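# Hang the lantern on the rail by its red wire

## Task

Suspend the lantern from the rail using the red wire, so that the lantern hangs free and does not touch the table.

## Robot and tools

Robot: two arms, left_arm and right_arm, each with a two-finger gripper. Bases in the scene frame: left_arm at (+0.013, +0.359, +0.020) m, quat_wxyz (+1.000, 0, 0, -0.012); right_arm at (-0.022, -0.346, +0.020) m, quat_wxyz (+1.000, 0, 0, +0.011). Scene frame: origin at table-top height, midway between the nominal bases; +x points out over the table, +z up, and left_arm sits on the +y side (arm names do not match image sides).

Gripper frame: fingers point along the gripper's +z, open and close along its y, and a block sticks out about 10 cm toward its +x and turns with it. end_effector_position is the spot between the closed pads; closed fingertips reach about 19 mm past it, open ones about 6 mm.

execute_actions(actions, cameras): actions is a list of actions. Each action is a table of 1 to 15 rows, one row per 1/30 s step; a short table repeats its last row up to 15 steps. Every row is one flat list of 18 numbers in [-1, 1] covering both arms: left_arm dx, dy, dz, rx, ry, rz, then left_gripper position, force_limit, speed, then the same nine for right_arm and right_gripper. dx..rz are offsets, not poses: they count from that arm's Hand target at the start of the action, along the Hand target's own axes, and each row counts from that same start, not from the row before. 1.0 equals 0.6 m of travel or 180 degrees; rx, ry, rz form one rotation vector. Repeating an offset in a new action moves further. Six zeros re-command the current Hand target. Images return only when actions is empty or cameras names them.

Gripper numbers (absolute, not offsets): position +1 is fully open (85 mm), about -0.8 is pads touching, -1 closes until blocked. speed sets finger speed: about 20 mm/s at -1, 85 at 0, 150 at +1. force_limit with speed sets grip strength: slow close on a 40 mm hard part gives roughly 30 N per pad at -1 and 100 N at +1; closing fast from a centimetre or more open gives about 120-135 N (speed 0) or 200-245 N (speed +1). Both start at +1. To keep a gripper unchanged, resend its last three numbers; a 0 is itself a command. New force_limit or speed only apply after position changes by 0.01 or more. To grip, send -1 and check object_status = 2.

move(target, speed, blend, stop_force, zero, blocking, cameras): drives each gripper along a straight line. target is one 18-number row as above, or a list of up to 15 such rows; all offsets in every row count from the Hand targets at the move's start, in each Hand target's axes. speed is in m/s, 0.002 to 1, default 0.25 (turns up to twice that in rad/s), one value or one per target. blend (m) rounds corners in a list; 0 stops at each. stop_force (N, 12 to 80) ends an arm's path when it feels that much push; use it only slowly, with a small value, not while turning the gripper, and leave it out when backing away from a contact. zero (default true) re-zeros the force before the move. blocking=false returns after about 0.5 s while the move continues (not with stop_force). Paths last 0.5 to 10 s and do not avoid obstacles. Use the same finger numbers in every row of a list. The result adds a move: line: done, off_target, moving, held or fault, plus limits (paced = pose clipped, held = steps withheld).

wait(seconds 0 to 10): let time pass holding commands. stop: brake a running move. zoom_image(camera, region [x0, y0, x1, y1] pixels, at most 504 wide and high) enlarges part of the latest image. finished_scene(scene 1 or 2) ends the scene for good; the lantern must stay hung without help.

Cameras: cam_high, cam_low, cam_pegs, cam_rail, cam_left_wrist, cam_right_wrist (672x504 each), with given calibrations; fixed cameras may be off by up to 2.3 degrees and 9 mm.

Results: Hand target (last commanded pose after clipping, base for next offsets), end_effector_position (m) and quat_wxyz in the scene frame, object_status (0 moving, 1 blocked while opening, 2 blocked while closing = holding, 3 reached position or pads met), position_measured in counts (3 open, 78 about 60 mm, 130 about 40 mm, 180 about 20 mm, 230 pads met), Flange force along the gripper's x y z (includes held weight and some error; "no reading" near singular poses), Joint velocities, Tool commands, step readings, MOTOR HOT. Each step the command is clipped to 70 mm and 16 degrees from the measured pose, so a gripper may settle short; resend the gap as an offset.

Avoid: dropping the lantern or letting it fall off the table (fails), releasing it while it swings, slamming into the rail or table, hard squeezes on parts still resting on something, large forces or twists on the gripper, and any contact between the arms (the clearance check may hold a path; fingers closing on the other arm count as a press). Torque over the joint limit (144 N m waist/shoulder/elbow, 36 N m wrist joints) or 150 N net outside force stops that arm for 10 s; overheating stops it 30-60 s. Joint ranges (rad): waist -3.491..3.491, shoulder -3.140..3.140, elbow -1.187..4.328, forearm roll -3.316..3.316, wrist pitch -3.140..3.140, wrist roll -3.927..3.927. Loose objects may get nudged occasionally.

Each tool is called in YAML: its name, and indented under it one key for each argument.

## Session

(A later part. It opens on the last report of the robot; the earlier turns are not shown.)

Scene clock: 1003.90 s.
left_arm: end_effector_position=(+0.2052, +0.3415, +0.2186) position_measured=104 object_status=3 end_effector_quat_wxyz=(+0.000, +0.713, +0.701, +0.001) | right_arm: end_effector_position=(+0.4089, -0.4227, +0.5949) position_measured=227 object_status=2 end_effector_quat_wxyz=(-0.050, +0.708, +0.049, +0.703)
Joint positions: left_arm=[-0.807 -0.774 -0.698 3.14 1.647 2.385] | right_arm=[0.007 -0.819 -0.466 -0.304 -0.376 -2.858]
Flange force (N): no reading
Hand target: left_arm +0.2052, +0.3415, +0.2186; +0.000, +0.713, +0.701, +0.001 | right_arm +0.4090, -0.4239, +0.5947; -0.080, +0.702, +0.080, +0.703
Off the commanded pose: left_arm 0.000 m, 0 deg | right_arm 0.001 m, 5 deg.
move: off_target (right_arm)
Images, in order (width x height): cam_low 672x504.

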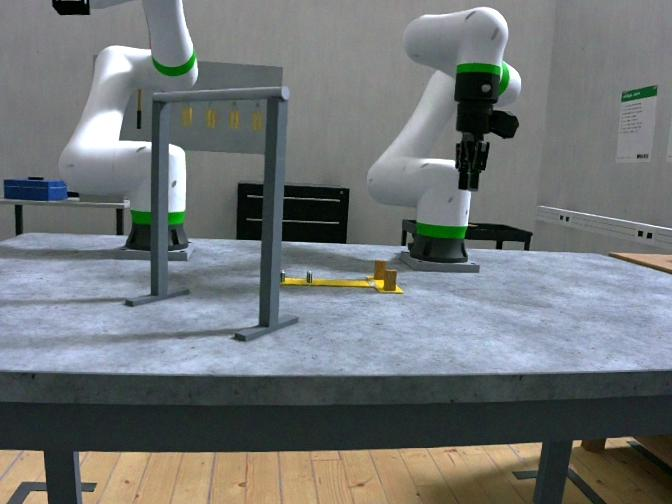

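move:
  target: [0,0,0,0,0,0,0.2,0.6,-1,-0.09,0,0,0,-0.21,0,-1,0.6,-1]
  speed: 0.12
  cameras: ["cam_low","cam_high"]

Scene clock: 1024.27 s.
left_arm: end_effector_position=(+0.2052, +0.3415, +0.2186) position_measured=104 object_status=3 end_effector_quat_wxyz=(+0.000, +0.713, +0.701, +0.001) | right_arm: end_effector_position=(+0.4090, -0.4238, +0.5407) position_measured=227 object_status=2 end_effector_quat_wxyz=(-0.050, +0.892, +0.102, +0.437)
Joint positions: left_arm=[-0.807 -0.774 -0.698 3.14 1.647 2.385] | right_arm=[-0.06 -0.513 -0.039 -0.228 -1.16 -2.885]
Flange force (N): no reading
Hand target: left_arm +0.2052, +0.3415, +0.2186; +0.000, +0.713, +0.701, +0.001 | right_arm +0.4090, -0.4239, +0.5407; -0.050, +0.892, +0.102, +0.437
Off the commanded pose: left_arm 0.000 m, 0 deg | right_arm 0.000 m, 0 deg.
move: done
Images, in order (width x height): cam_high 672x504, cam_low 672x504.

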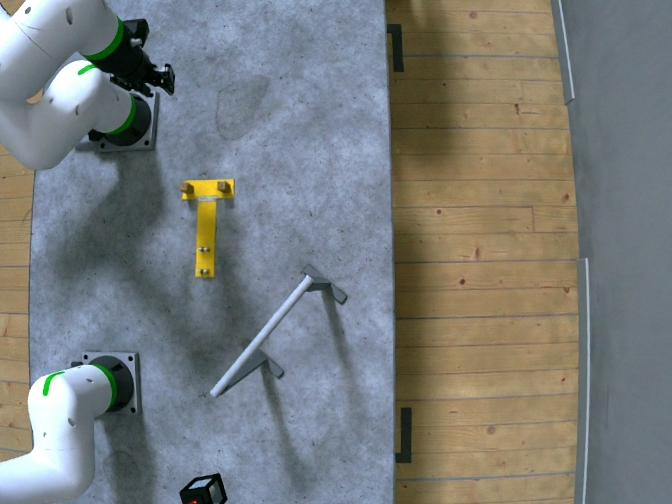

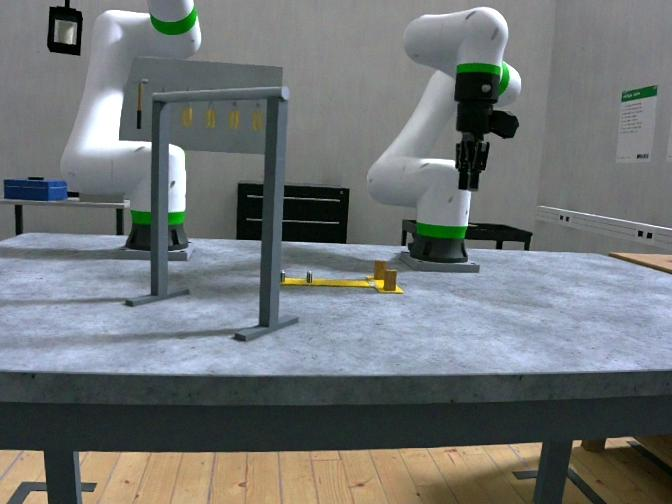

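move:
  target: [0,0,0,0,0,0,0.2,0.6,-1,0,0,0,0,0.41,0,-1,0.6,-1]
  speed: 0.15
  cameras: ["cam_low"]

Scene clock: 1034.13 s.
left_arm: end_effector_position=(+0.2052, +0.3415, +0.2186) position_measured=104 object_status=3 end_effector_quat_wxyz=(+0.000, +0.713, +0.701, +0.001) | right_arm: end_effector_position=(+0.4090, -0.4239, +0.5407) position_measured=227 object_status=2 end_effector_quat_wxyz=(-0.101, +0.451, +0.051, +0.885)
Joint positions: left_arm=[-0.807 -0.774 -0.698 3.14 1.647 2.385] | right_arm=[-1.029 -0.425 -0.723 -2.269 -1.487 -1.132]
Flange force (N): left_arm=no reading | right_arm=[-5.5 -1.3 -3.6]
Hand target: left_arm +0.2052, +0.3415, +0.2186; +0.000, +0.713, +0.701, +0.001 | right_arm +0.4090, -0.4239, +0.5407; -0.101, +0.451, +0.051, +0.885
Off the commanded pose: left_arm 0.000 m, 0 deg | right_arm 0.000 m, 0 deg.
move: done
Images, in order (width x height): cam_low 672x504.

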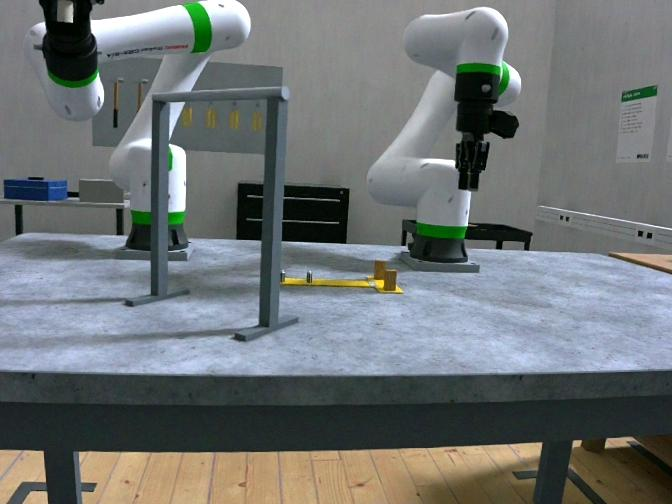

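move:
  target: [0,0,0,0,0,0,0.2,0.6,-1,0,0,0,0,-0.41,0,-1,0.6,-1]
  speed: 0.15

Scene clock: 1060.13 s.
left_arm: end_effector_position=(+0.2052, +0.3415, +0.2186) position_measured=104 object_status=3 end_effector_quat_wxyz=(+0.000, +0.713, +0.701, +0.001) | right_arm: end_effector_position=(+0.4090, -0.4239, +0.5407) position_measured=227 object_status=2 end_effector_quat_wxyz=(-0.050, +0.892, +0.102, +0.437)
Joint positions: left_arm=[-0.807 -0.774 -0.698 3.14 1.647 2.385] | right_arm=[-0.061 -0.513 -0.039 -0.228 -1.16 -2.885]
Flange force (N): no reading
Hand target: left_arm +0.2052, +0.3415, +0.2186; +0.000, +0.713, +0.701, +0.001 | right_arm +0.4090, -0.4239, +0.5407; -0.050, +0.892, +0.102, +0.437
Off the commanded pose: left_arm 0.000 m, 0 deg | right_arm 0.000 m, 0 deg.
move: done

move:
  target: [0,0,0,0,0,0,0.2,0.6,-1,0,0,0,-0.102,0,0.079,-1,0.6,-1]
  speed: 0.15

Scene clock: 1065.67 s.
left_arm: end_effector_position=(+0.2052, +0.3415, +0.2186) position_measured=104 object_status=3 end_effector_quat_wxyz=(+0.000, +0.713, +0.701, +0.001) | right_arm: end_effector_position=(+0.4090, -0.4239, +0.5407) position_measured=227 object_status=2 end_effector_quat_wxyz=(+0.039, +0.894, -0.080, +0.438)
Joint positions: left_arm=[-0.807 -0.774 -0.698 3.14 1.647 2.385] | right_arm=[0.421 -0.613 -0.309 0.535 -1.127 -3.805]
Flange force (N): left_arm=no reading | right_arm=[-8.1 -2.7 2.2]
Hand target: left_arm +0.2052, +0.3415, +0.2186; +0.000, +0.713, +0.701, +0.001 | right_arm +0.4090, -0.4239, +0.5407; +0.039, +0.894, -0.080, +0.438
Off the commanded pose: left_arm 0.000 m, 0 deg | right_arm 0.000 m, 0 deg.
move: done

move:
  target: [0,0,0,0,0,0,0.2,0.6,-1,0,0,0,0.0712,0,-0.0553,-1,0.6,-1]
  speed: 0.15

move:
  target: [0,0,0,0,0,0,0.2,0.6,-1,0,0,0,0,0.1,0,-1,0.6,-1]
  speed: 0.15

Scene clock: 1074.70 s.
left_arm: end_effector_position=(+0.2052, +0.3415, +0.2186) position_measured=104 object_status=3 end_effector_quat_wxyz=(+0.000, +0.713, +0.701, +0.001) | right_arm: end_effector_position=(+0.4090, -0.4239, +0.5407) position_measured=227 object_status=2 end_effector_quat_wxyz=(-0.023, +0.897, +0.047, +0.439)
Joint positions: left_arm=[-0.807 -0.774 -0.698 3.14 1.647 2.385] | right_arm=[0.123 -0.571 -0.144 0.037 -1.087 -3.184]
Flange force (N): no reading
Hand target: left_arm +0.2052, +0.3415, +0.2186; +0.000, +0.713, +0.701, +0.001 | right_arm +0.4090, -0.4239, +0.5407; -0.023, +0.897, +0.047, +0.439
Off the commanded pose: left_arm 0.000 m, 0 deg | right_arm 0.000 m, 0 deg.
move: done

Scene clock: 1076.23 s.
left_arm: end_effector_position=(+0.2052, +0.3415, +0.2186) position_measured=104 object_status=3 end_effector_quat_wxyz=(+0.000, +0.713, +0.701, +0.001) | right_arm: end_effector_position=(+0.4090, -0.4239, +0.5407) position_measured=227 object_status=2 end_effector_quat_wxyz=(-0.030, +0.817, +0.043, +0.574)
Joint positions: left_arm=[-0.807 -0.774 -0.698 3.14 1.647 2.385] | right_arm=[0.136 -0.769 -0.445 0.081 -0.671 -3.224]
Flange force (N): no reading
Hand target: left_arm +0.2052, +0.3415, +0.2186; +0.000, +0.713, +0.701, +0.001 | right_arm +0.4090, -0.4239, +0.5407; -0.030, +0.817, +0.043, +0.574
Off the commanded pose: left_arm 0.000 m, 0 deg | right_arm 0.000 m, 0 deg.
move: done

move:
  target: [0,0,0,0,0,0,0.2,0.6,-1,0,0,0,0.015,0,-0.0054,-1,0.6,-1]
  speed: 0.15

move:
  target: [0,0,0,0,0,0,0.2,0.6,-1,0,0,0,0,0.12,0,-1,0.6,-1]
  speed: 0.15

move:
  target: [0,0,0,0,0,0,0.2,0.6,-1,0,0,0,0,0.13,0,-1,0.6,-1]
  speed: 0.15
  cameras: ["cam_low"]

Scene clock: 1082.87 s.
left_arm: end_effector_position=(+0.2052, +0.3415, +0.2186) position_measured=104 object_status=3 end_effector_quat_wxyz=(+0.000, +0.713, +0.701, +0.001) | right_arm: end_effector_position=(+0.4090, -0.4238, +0.5407) position_measured=227 object_status=2 end_effector_quat_wxyz=(-0.044, +0.816, +0.063, +0.573)
Joint positions: left_arm=[-0.807 -0.774 -0.698 3.14 1.647 2.385] | right_arm=[0.01 -0.728 -0.356 -0.173 -0.727 -2.97]
Flange force (N): no reading
Hand target: left_arm +0.2052, +0.3415, +0.2186; +0.000, +0.713, +0.701, +0.001 | right_arm +0.4090, -0.4239, +0.5407; -0.045, +0.816, +0.063, +0.573
Off the commanded pose: left_arm 0.000 m, 0 deg | right_arm 0.000 m, 0 deg.
move: done

Scene clock: 1084.77 s.
left_arm: end_effector_position=(+0.2052, +0.3415, +0.2186) position_measured=104 object_status=3 end_effector_quat_wxyz=(+0.000, +0.713, +0.701, +0.001) | right_arm: end_effector_position=(+0.4089, -0.4229, +0.5409) position_measured=227 object_status=2 end_effector_quat_wxyz=(-0.045, +0.696, +0.044, +0.715)
Joint positions: left_arm=[-0.807 -0.774 -0.698 3.14 1.647 2.385] | right_arm=[0.014 -0.865 -0.611 -0.377 -0.243 -2.778]
Flange force (N): no reading
Hand target: left_arm +0.2052, +0.3415, +0.2186; +0.000, +0.713, +0.701, +0.001 | right_arm +0.4090, -0.4239, +0.5407; -0.056, +0.694, +0.054, +0.716
Off the commanded pose: left_arm 0.000 m, 0 deg | right_arm 0.001 m, 2 deg.
move: done

Scene clock: 1086.87 s.
left_arm: end_effector_position=(+0.2052, +0.3415, +0.2186) position_measured=104 object_status=3 end_effector_quat_wxyz=(+0.000, +0.713, +0.701, +0.001) | right_arm: end_effector_position=(+0.4090, -0.4238, +0.5407) position_measured=227 object_status=2 end_effector_quat_wxyz=(-0.065, +0.534, +0.041, +0.842)
Joint positions: left_arm=[-0.807 -0.774 -0.698 3.14 1.647 2.385] | right_arm=[0.023 -0.726 -1.014 0.147 0.736 -3.298]
Flange force (N): no reading
Hand target: left_arm +0.2052, +0.3415, +0.2186; +0.000, +0.713, +0.701, +0.001 | right_arm +0.4090, -0.4239, +0.5407; -0.065, +0.534, +0.042, +0.842
Off the commanded pose: left_arm 0.000 m, 0 deg | right_arm 0.000 m, 0 deg.
move: done
Images, in order (width x height): cam_low 672x504.

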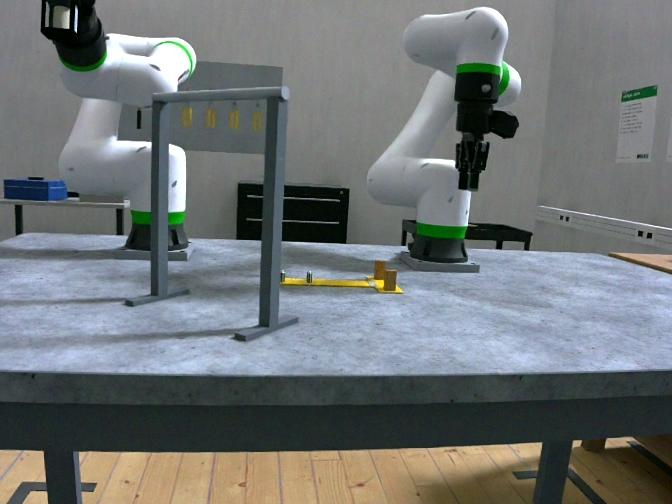

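move:
  target: [0,0,0,0,0,0,0.2,0.6,-1,-0.009,-0.661,0.0177,0,0,0,-1,0.6,-1]
  speed: 0.12
  cameras: ["cam_low","cam_high"]

Scene clock: 1097.53 s.
left_arm: end_effector_position=(+0.2052, +0.3415, +0.2186) position_measured=104 object_status=3 end_effector_quat_wxyz=(+0.000, +0.713, +0.701, +0.001) | right_arm: end_effector_position=(+0.3595, -0.0302, +0.5404) position_measured=227 object_status=2 end_effector_quat_wxyz=(-0.065, +0.534, +0.042, +0.842)
Joint positions: left_arm=[-0.807 -0.774 -0.698 3.14 1.647 2.385] | right_arm=[1.404 -0.294 -0.475 -1.076 1.384 -1.867]
Flange force (N): left_arm=no reading | right_arm=[-4.6 3.1 -3.2]
Hand target: left_arm +0.2052, +0.3415, +0.2186; +0.000, +0.713, +0.701, +0.001 | right_arm +0.3595, -0.0302, +0.5404; -0.065, +0.534, +0.042, +0.842
Off the commanded pose: left_arm 0.000 m, 0 deg | right_arm 0.000 m, 0 deg.
move: done
Images, in order (width x height): cam_high 672x504, cam_low 672x504.

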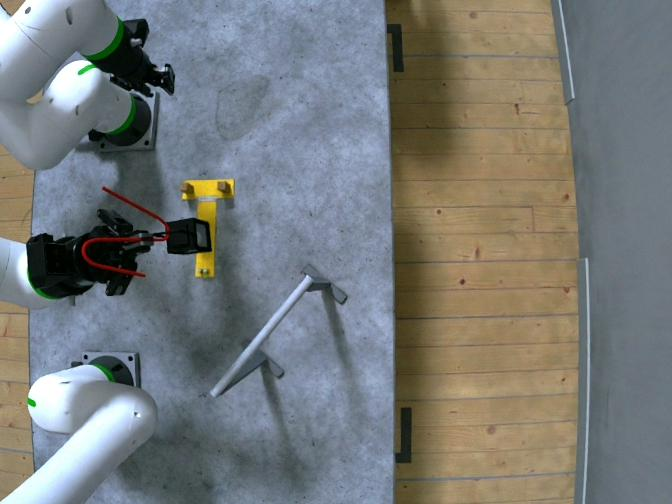

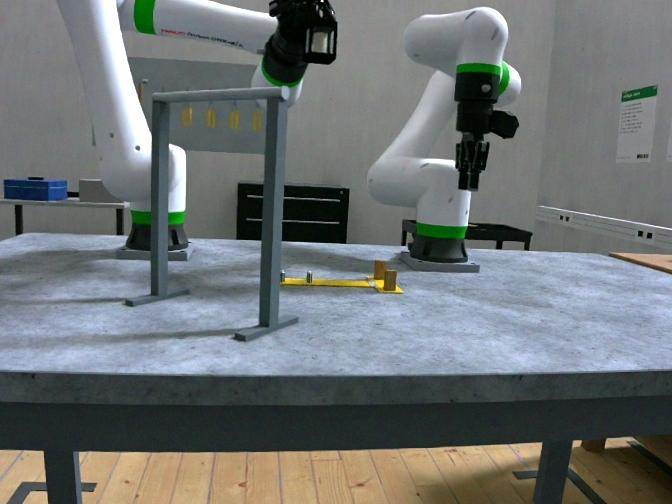

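move:
  target: [0,0,0,0,0,0,0.2,0.6,-1,-0.2715,0,-0.128,-0.005,-0.1403,-0.001,-1,0.6,-1]
  speed: 0.12
  cameras: ["cam_low","cam_high","cam_right_wrist"]

zoom_image:
  camera: "cam_low"
  region: [220, 20, 400, 300]

Scene clock: 1107.10 s.
left_arm: end_effector_position=(+0.2052, +0.3415, +0.2186) position_measured=104 object_status=3 end_effector_quat_wxyz=(+0.000, +0.713, +0.701, +0.001) | right_arm: end_effector_position=(+0.3593, -0.0302, +0.3603) position_measured=227 object_status=2 end_effector_quat_wxyz=(-0.049, +0.706, +0.049, +0.705)
Joint positions: left_arm=[-0.807 -0.774 -0.698 3.14 1.647 2.385] | right_arm=[1.337 -0.238 -0.517 -1.471 1.234 -1.867]
Flange force (N): left_arm=no reading | right_arm=[-6.7 1.3 -0.4]
Hand target: left_arm +0.2052, +0.3415, +0.2186; +0.000, +0.713, +0.701, +0.001 | right_arm +0.3593, -0.0302, +0.3603; -0.049, +0.706, +0.049, +0.705
Off the commanded pose: left_arm 0.000 m, 0 deg | right_arm 0.000 m, 0 deg.
move: done
camera_calibration:
cam_right_wrist: T_world_to_cam=[[0.11255, -0.99342, 0.0212089, -0.068252], [-0.341733, -0.0587419, -0.937959, 0.474024], [0.933033, 0.09832, -0.346096, -0.0733827], [0, 0, 0, 1]] pos_world=[0.23814, -0.0327428, 0.420666]
Images, in order (width x height): cam_high 672x504, cam_low 672x504, cam_right_wrist 672x504.

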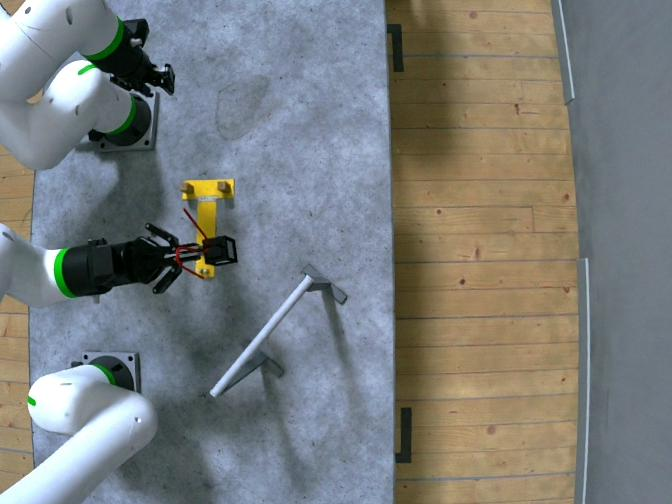

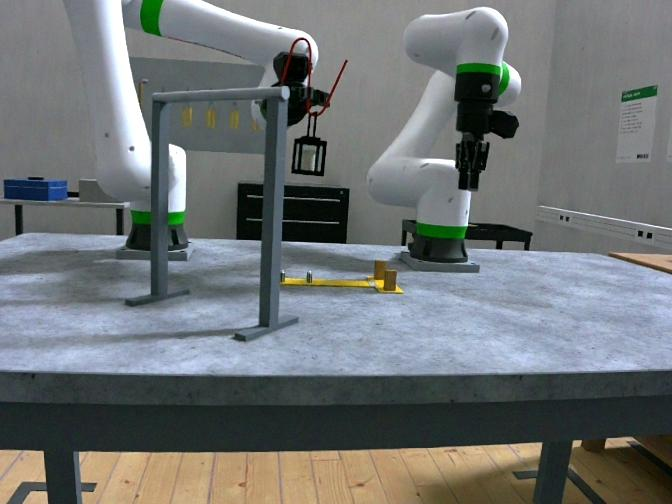

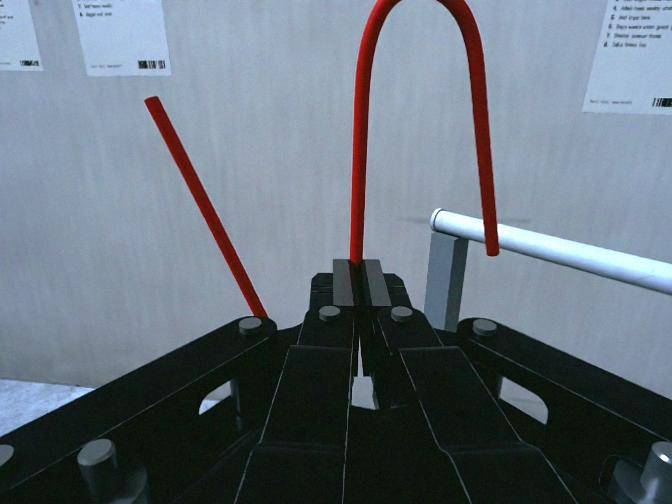

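Scaled by 1.800 from the camera's 672x504 image, which has a finer 960x720 frame.

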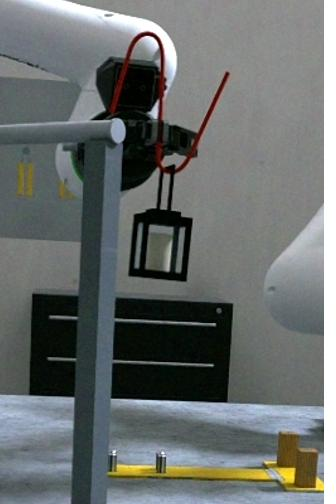

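move:
  target:
    - [0,0,0,0,0,0,0.2,0.6,-1,-0.017,0.026,0.164,0,0,0,-1,0.6,-1]
    - [0,0,0,0,0,0,0.2,0.6,-1,-0.017,0.15,0.164,0,0,0,-1,0.6,-1]
  speed: [0.08,0.04]
  cameras: ["cam_low","cam_high","cam_right_wrist","cam_rail"]

zoom_image:
  camera: "cam_high"
  region: [190, 230, 340, 350]

zoom_image:
  camera: "cam_rail"
  region: [300, 0, 520, 240]

Scene clock: 1121.70 s.
left_arm: end_effector_position=(+0.2052, +0.3415, +0.2186) position_measured=104 object_status=3 end_effector_quat_wxyz=(+0.000, +0.713, +0.701, +0.001) | right_arm: end_effector_position=(+0.4693, -0.1057, +0.3499) position_measured=227 object_status=2 end_effector_quat_wxyz=(-0.049, +0.706, +0.049, +0.705)
Joint positions: left_arm=[-0.807 -0.774 -0.698 3.14 1.647 2.385] | right_arm=[0.936 -0.261 -0.573 -1.293 0.863 -1.986]
Flange force (N): left_arm=no reading | right_arm=[-6.6 1.4 -0.6]
Hand target: left_arm +0.2052, +0.3415, +0.2186; +0.000, +0.713, +0.701, +0.001 | right_arm +0.4693, -0.1057, +0.3500; -0.049, +0.706, +0.049, +0.705
Off the commanded pose: left_arm 0.000 m, 0 deg | right_arm 0.000 m, 0 deg.
move: done
camera_calibration:
cam_right_wrist: T_world_to_cam=[[0.112584, -0.993414, 0.0213019, -0.155356], [-0.34172, -0.0588402, -0.937958, 0.497474], [0.933034, 0.0983202, -0.346094, -0.172075], [0, 0, 0, 1]] pos_world=[0.34804, -0.108143, 0.410365]
Images, in order (width x height): cam_high 672x504, cam_low 672x504, cam_rail 672x504, cam_right_wrist 672x504.

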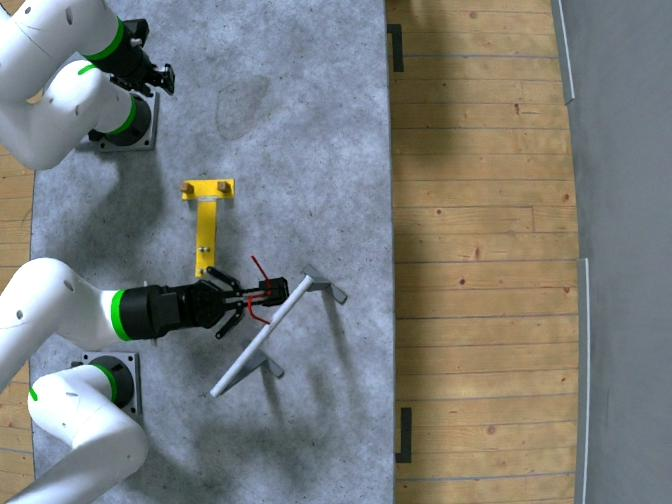

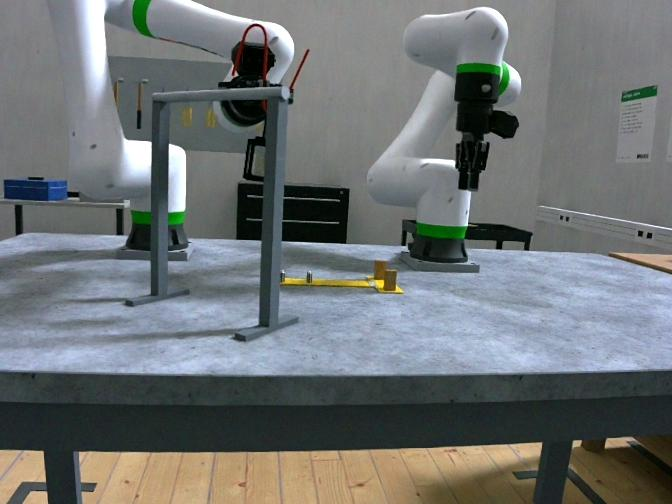

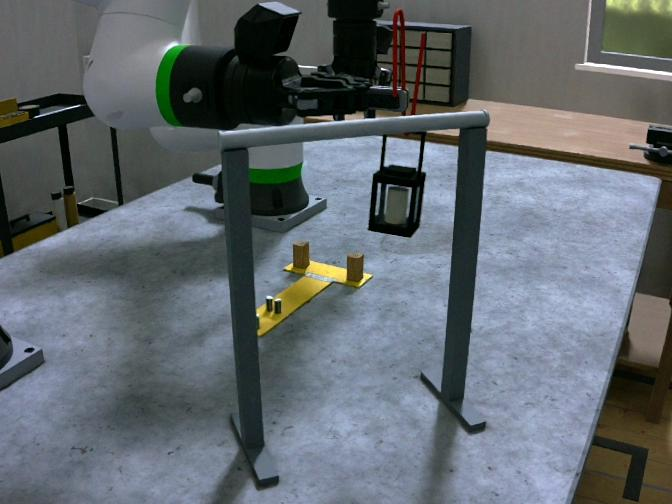

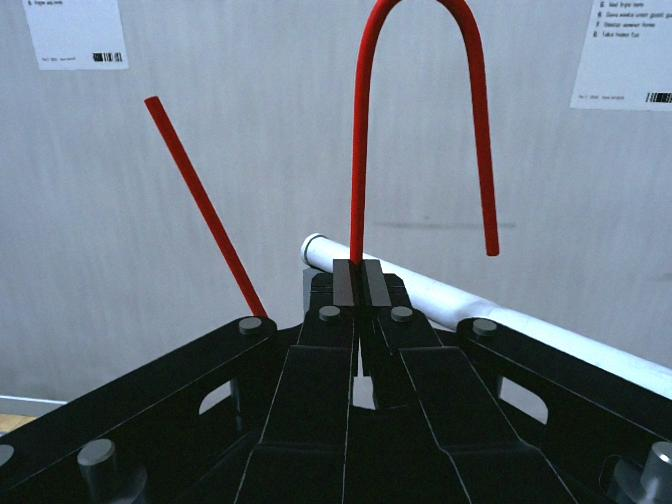

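Scaled by 3.360 from the camera's 672x504 image, which has a finer 960x720 frame.

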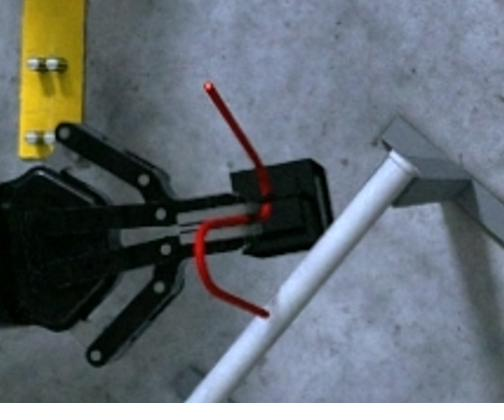

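Scaled by 2.100 from the camera's 672x504 image, which has a finer 960x720 frame.

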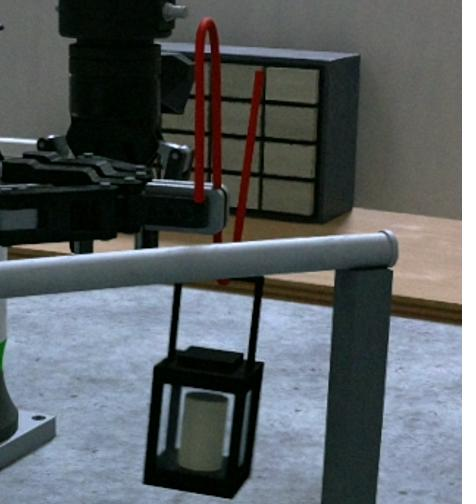

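move:
  target: [0,0,0,0,0,0,0.2,0.6,-1,0,0.042,0,0,0,0,-1,0.6,-1]
  speed: 0.03
  cameras: ["cam_high","cam_right_wrist","cam_rail"]

zoom_image:
  camera: "cam_high"
  region: [190, 230, 340, 350]

zoom_image:
  camera: "cam_rail"
  region: [300, 0, 520, 240]

Scene clock: 1128.00 s.
left_arm: end_effector_position=(+0.2052, +0.3415, +0.2186) position_measured=104 object_status=3 end_effector_quat_wxyz=(+0.000, +0.713, +0.701, +0.001) | right_arm: end_effector_position=(+0.4728, -0.1306, +0.3499) position_measured=227 object_status=2 end_effector_quat_wxyz=(-0.049, +0.706, +0.049, +0.705)
Joint positions: left_arm=[-0.807 -0.774 -0.698 3.14 1.647 2.385] | right_arm=[0.877 -0.31 -0.608 -1.272 0.806 -1.99]
Flange force (N): left_arm=no reading | right_arm=[-6.5 1.8 -0.3]
Hand target: left_arm +0.2052, +0.3415, +0.2186; +0.000, +0.713, +0.701, +0.001 | right_arm +0.4728, -0.1306, +0.3499; -0.049, +0.706, +0.049, +0.705
Off the commanded pose: left_arm 0.000 m, 0 deg | right_arm 0.000 m, 0 deg.
move: done
camera_calibration:
cam_right_wrist: T_world_to_cam=[[0.112584, -0.993414, 0.0213019, -0.180586], [-0.34172, -0.0588402, -0.937958, 0.497199], [0.933034, 0.0983202, -0.346094, -0.172883], [0, 0, 0, 1]] pos_world=[0.35154, -0.133143, 0.410365]
Images, in order (width x height): cam_high 672x504, cam_rail 672x504, cam_right_wrist 672x504.

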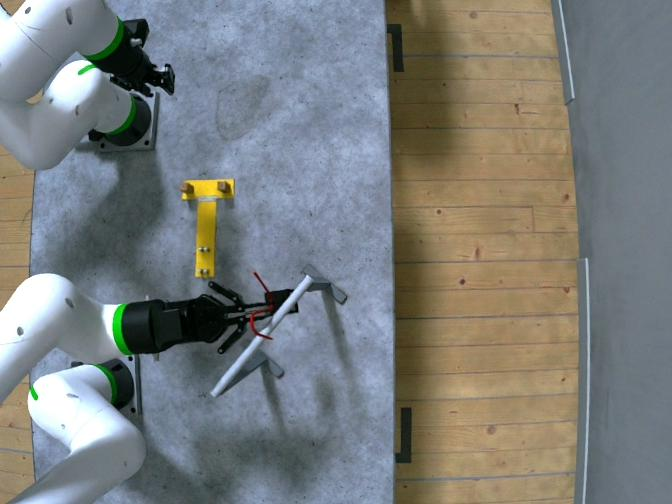

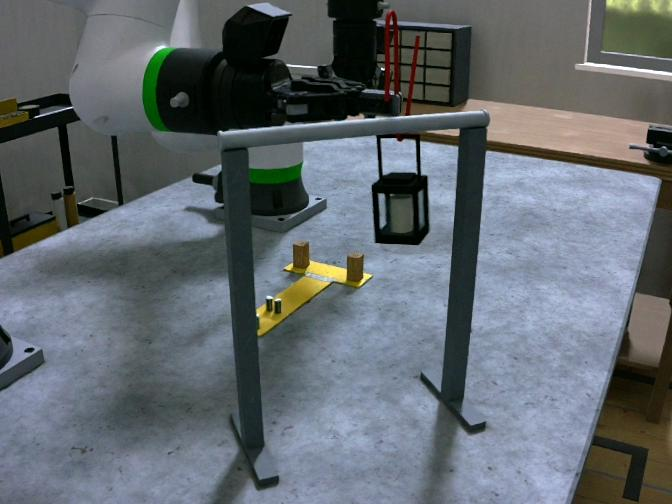

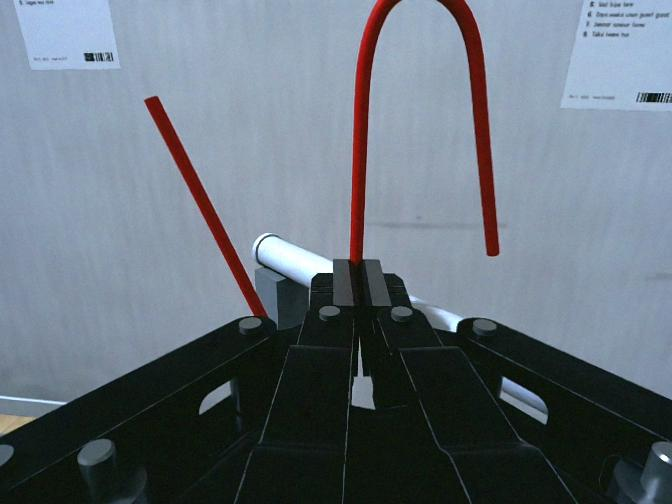

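Scaled by 3.360 from the camera's 672x504 image, which has a finer 960x720 frame.

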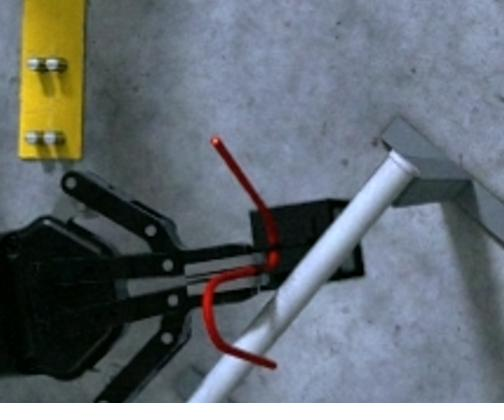

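Scaled by 2.100 from the camera's 672x504 image, which has a finer 960x720 frame.

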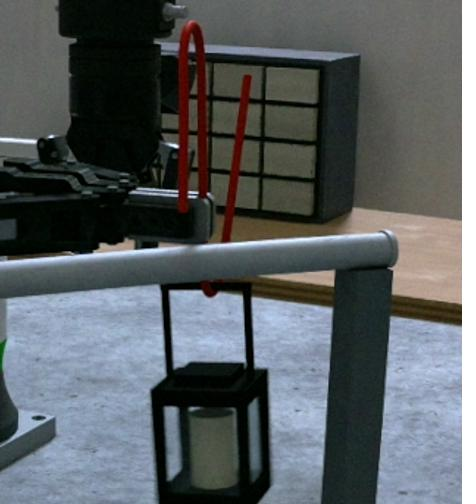

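move:
  target: [0,0,0,0,0,0,0.2,0.6,-1,-0.1,0,0,0,0,0,-1,0.6,-1]
  speed: 0.025
  cameras: ["cam_high","cam_right_wrist","cam_rail"]

zoom_image:
  camera: "cam_high"
  region: [190, 230, 340, 350]

zoom_image:
  camera: "cam_rail"
  region: [300, 20, 520, 260]

Scene clock: 1137.23 s.
left_arm: end_effector_position=(+0.2052, +0.3415, +0.2186) position_measured=104 object_status=3 end_effector_quat_wxyz=(+0.000, +0.713, +0.701, +0.001) | right_arm: end_effector_position=(+0.4727, -0.1306, +0.2900) position_measured=227 object_status=2 end_effector_quat_wxyz=(-0.049, +0.706, +0.049, +0.705)
Joint positions: left_arm=[-0.807 -0.774 -0.698 3.14 1.647 2.385] | right_arm=[0.944 -0.158 -0.69 -1.136 0.948 -2.245]
Flange force (N): left_arm=no reading | right_arm=[-4.6 2.8 -0.6]
Hand target: left_arm +0.2052, +0.3415, +0.2186; +0.000, +0.713, +0.701, +0.001 | right_arm +0.4727, -0.1306, +0.2899; -0.049, +0.706, +0.049, +0.705
Off the commanded pose: left_arm 0.000 m, 0 deg | right_arm 0.000 m, 0 deg.
move: done
camera_calibration:
cam_right_wrist: T_world_to_cam=[[0.112492, -0.993424, 0.0213364, -0.179277], [-0.341726, -0.058841, -0.937956, 0.440889], [0.933043, 0.0982214, -0.346098, -0.193571], [0, 0, 0, 1]] pos_world=[0.35144, -0.133143, 0.350365]
Images, in order (width x height): cam_high 672x504, cam_rail 672x504, cam_right_wrist 672x504.

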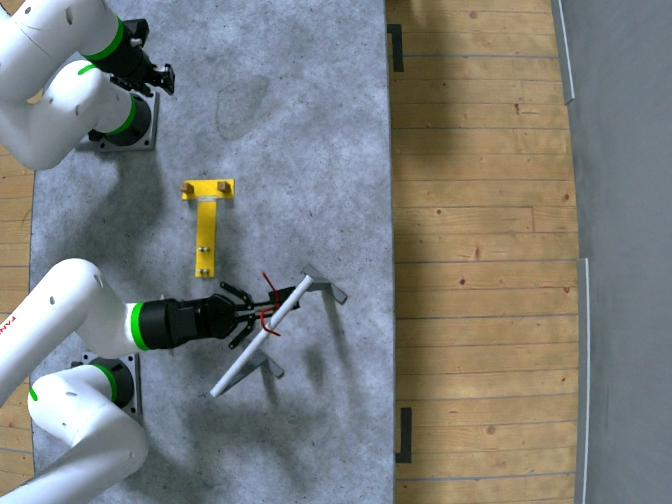

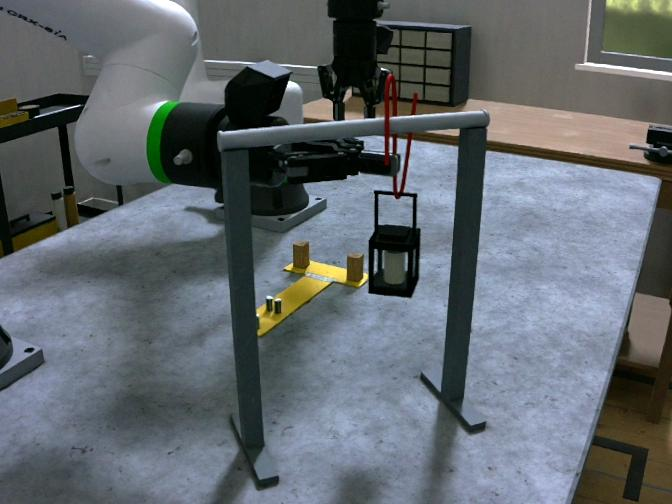

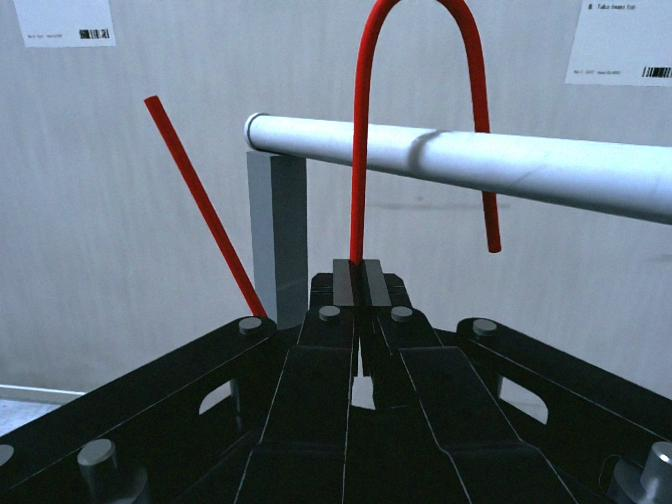

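Scaled by 3.360 from the camera's 672x504 image, which has a finer 960x720 frame.

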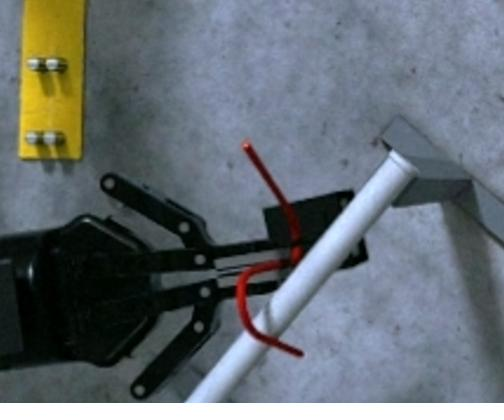

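Scaled by 2.100 from the camera's 672x504 image, which has a finer 960x720 frame.

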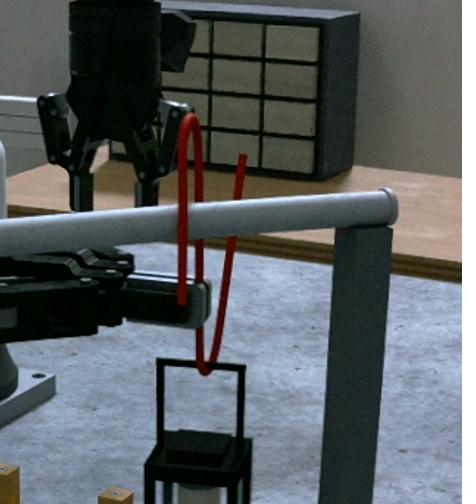

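move:
  target: [0,0,0,0,0,0,0.2,0.6,-1,-0.067,0.005,0,0,0,0,-1,0.6,-1]
  speed: 0.01
  stop_force: 12
  cameras: ["cam_high","cam_rail"]

zoom_image:
  camera: "cam_rail"
  region: [300, 40, 520, 340]

zoom_image:
  camera: "cam_high"
  region: [190, 230, 340, 350]

Scene clock: 1145.60 s.
left_arm: end_effector_position=(+0.2052, +0.3415, +0.2186) position_measured=104 object_status=3 end_effector_quat_wxyz=(+0.000, +0.713, +0.701, +0.001) | right_arm: end_effector_position=(+0.4731, -0.1332, +0.2559) position_measured=227 object_status=2 end_effector_quat_wxyz=(-0.049, +0.706, +0.049, +0.705)
Joint positions: left_arm=[-0.807 -0.774 -0.698 3.14 1.647 2.385] | right_arm=[0.969 -0.05 -0.728 -1.07 1.032 -2.39]
Flange force (N): left_arm=no reading | right_arm=[5.2 5.4 2.2]
Hand target: left_arm +0.2052, +0.3415, +0.2186; +0.000, +0.713, +0.701, +0.001 | right_arm +0.4731, -0.1332, +0.2559; -0.049, +0.706, +0.049, +0.705 (not the last commanded pose)
Off the commanded pose: left_arm 0.000 m, 0 deg | right_arm 0.006 m, 0 deg.
move: contact (right_arm)
Images, in order (width x height): cam_high 672x504, cam_rail 672x504.

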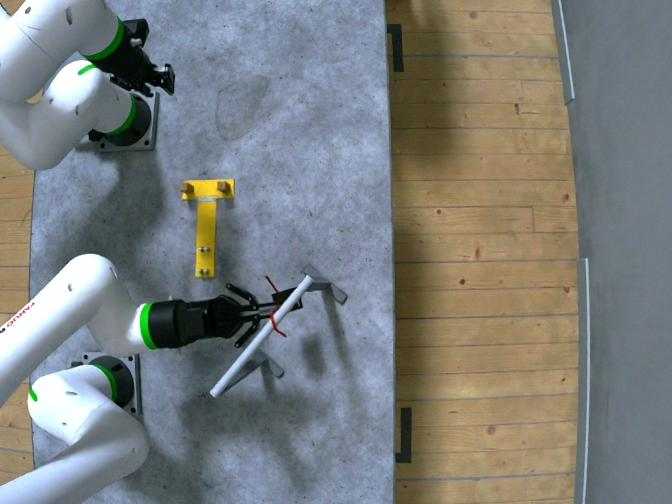

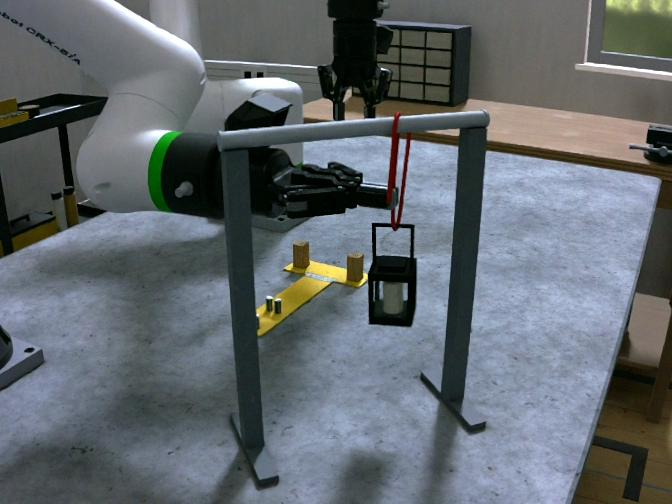

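Scaled by 1.680 from the camera's 672x504 image, which has a finer 960x720 frame.

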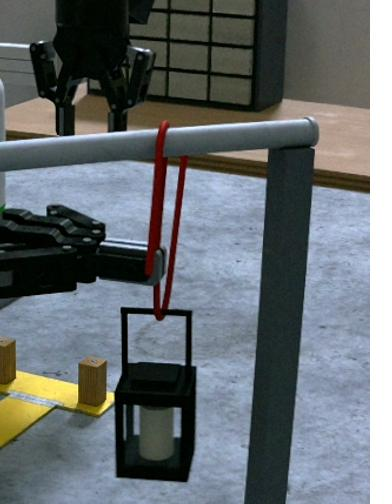

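Scaled by 3.360 from the camera's 672x504 image, which has a finer 960x720 frame.

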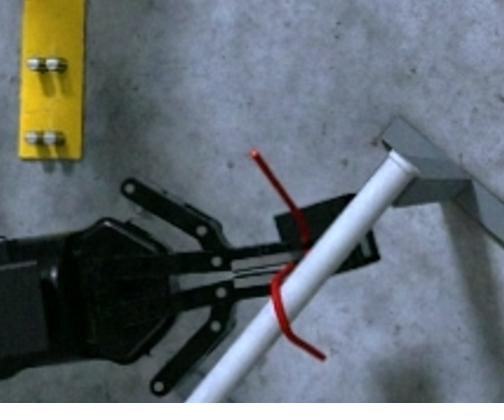

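move:
  target:
    - [0,0,0,0,0,0,0.2,0.6,-1,0.003,0,0,0,0,0,-1,0.6,-1]
    - [0,0,0,0,0,0,0.2,0.6,-1,0.003,0,0,0,0,0,-0.45,0.6,-1]
  speed: 0.01

wait:
  seconds: 2
  cameras: ["cam_high","cam_rail","cam_right_wrist","cam_low"]

zoom_image:
  camera: "cam_rail"
  region: [300, 40, 520, 340]

zoom_image:
  camera: "cam_high"
  region: [190, 230, 340, 350]

Scene clock: 1152.70 s.
left_arm: end_effector_position=(+0.2052, +0.3415, +0.2186) position_measured=104 object_status=3 end_effector_quat_wxyz=(+0.000, +0.713, +0.701, +0.001) | right_arm: end_effector_position=(+0.4731, -0.1332, +0.2577) position_measured=186 object_status=0 end_effector_quat_wxyz=(-0.049, +0.706, +0.049, +0.705)
Joint positions: left_arm=[-0.807 -0.774 -0.698 3.14 1.647 2.385] | right_arm=[0.967 -0.057 -0.726 -1.073 1.027 -2.382]
Flange force (N): left_arm=no reading | right_arm=[-3.4 2.0 -0.3]
Hand target: left_arm +0.2052, +0.3415, +0.2186; +0.000, +0.713, +0.701, +0.001 | right_arm +0.4731, -0.1332, +0.2577; -0.049, +0.706, +0.049, +0.705
Off the commanded pose: left_arm 0.000 m, 0 deg | right_arm 0.000 m, 0 deg.
move: done

Scene clock: 1154.70 s.
left_arm: end_effector_position=(+0.2052, +0.3415, +0.2186) position_measured=104 object_status=3 end_effector_quat_wxyz=(+0.000, +0.713, +0.701, +0.001) | right_arm: end_effector_position=(+0.4731, -0.1332, +0.2577) position_measured=186 object_status=3 end_effector_quat_wxyz=(-0.049, +0.706, +0.049, +0.705)
Joint positions: left_arm=[-0.807 -0.774 -0.698 3.14 1.647 2.385] | right_arm=[0.967 -0.057 -0.726 -1.073 1.027 -2.382]
Flange force (N): left_arm=no reading | right_arm=[-3.9 2.1 0.1]
Hand target: left_arm +0.2052, +0.3415, +0.2186; +0.000, +0.713, +0.701, +0.001 | right_arm +0.4731, -0.1332, +0.2577; -0.049, +0.706, +0.049, +0.705
Tool commands: left_gripper/position=+0.2 left_gripper/force_limit=+0.6 left_gripper/speed=-1.0 right_gripper/position=-0.45 right_gripper/force_limit=+0.6 right_gripper/speed=-1.0
Off the commanded pose: left_arm 0.000 m, 0 deg | right_arm 0.000 m, 0 deg.
wait: 2.00 s; at rest by 0.17 s
camera_calibration:
cam_right_wrist: T_world_to_cam=[[0.11245, -0.99343, 0.0212681, -0.18108], [-0.341529, -0.0587411, -0.938034, 0.410551], [0.93312, 0.0982184, -0.34589, -0.204972], [0, 0, 0, 1]] pos_world=[0.351841, -0.135642, 0.318064]
Images, in order (width x height): cam_high 672x504, cam_low 672x504, cam_rail 672x504, cam_right_wrist 672x504.

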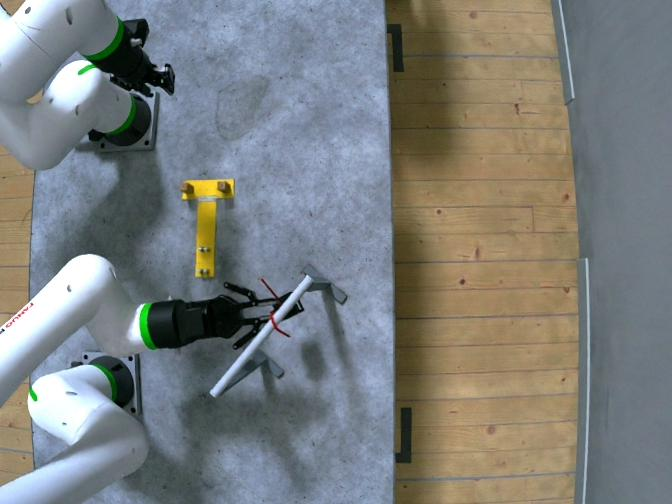

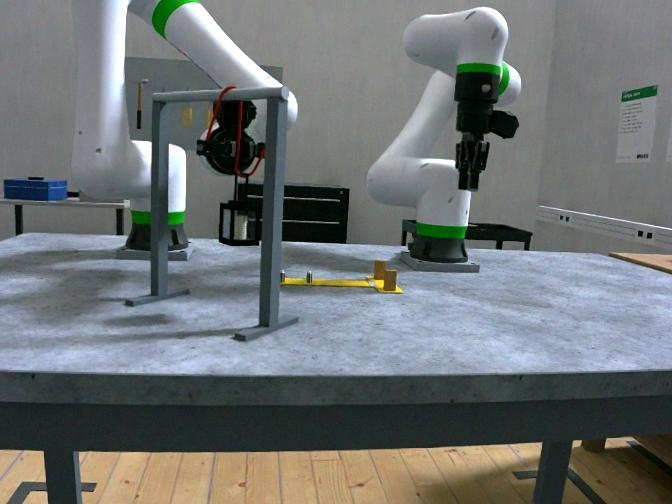

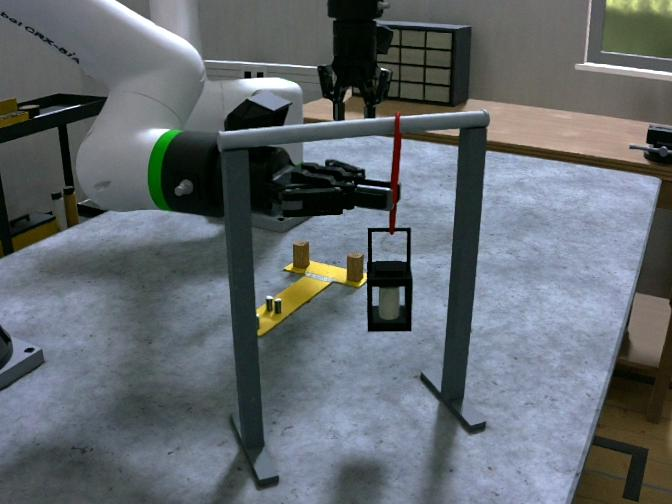

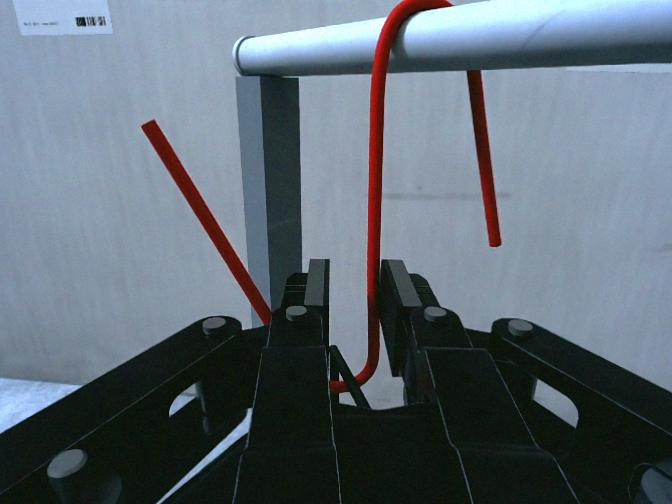

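Scaled by 1.680 from the camera's 672x504 image, which has a finer 960x720 frame.

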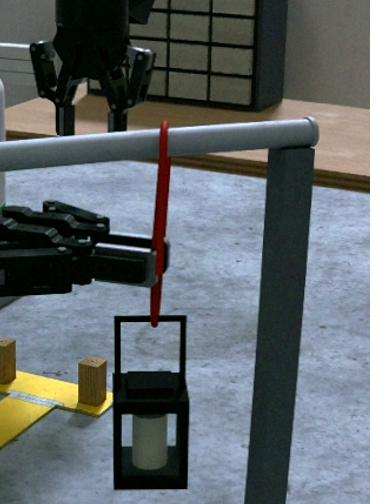

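Scaled by 3.360 from the camera's 672x504 image, which has a finer 960x720 frame.

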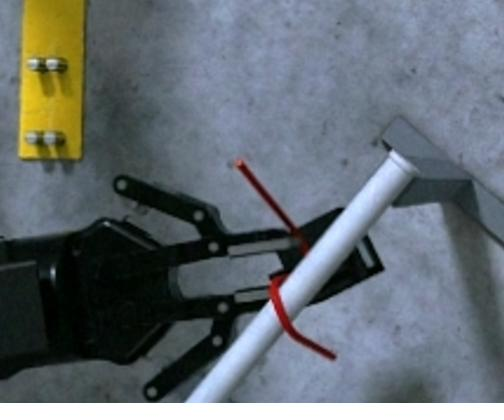

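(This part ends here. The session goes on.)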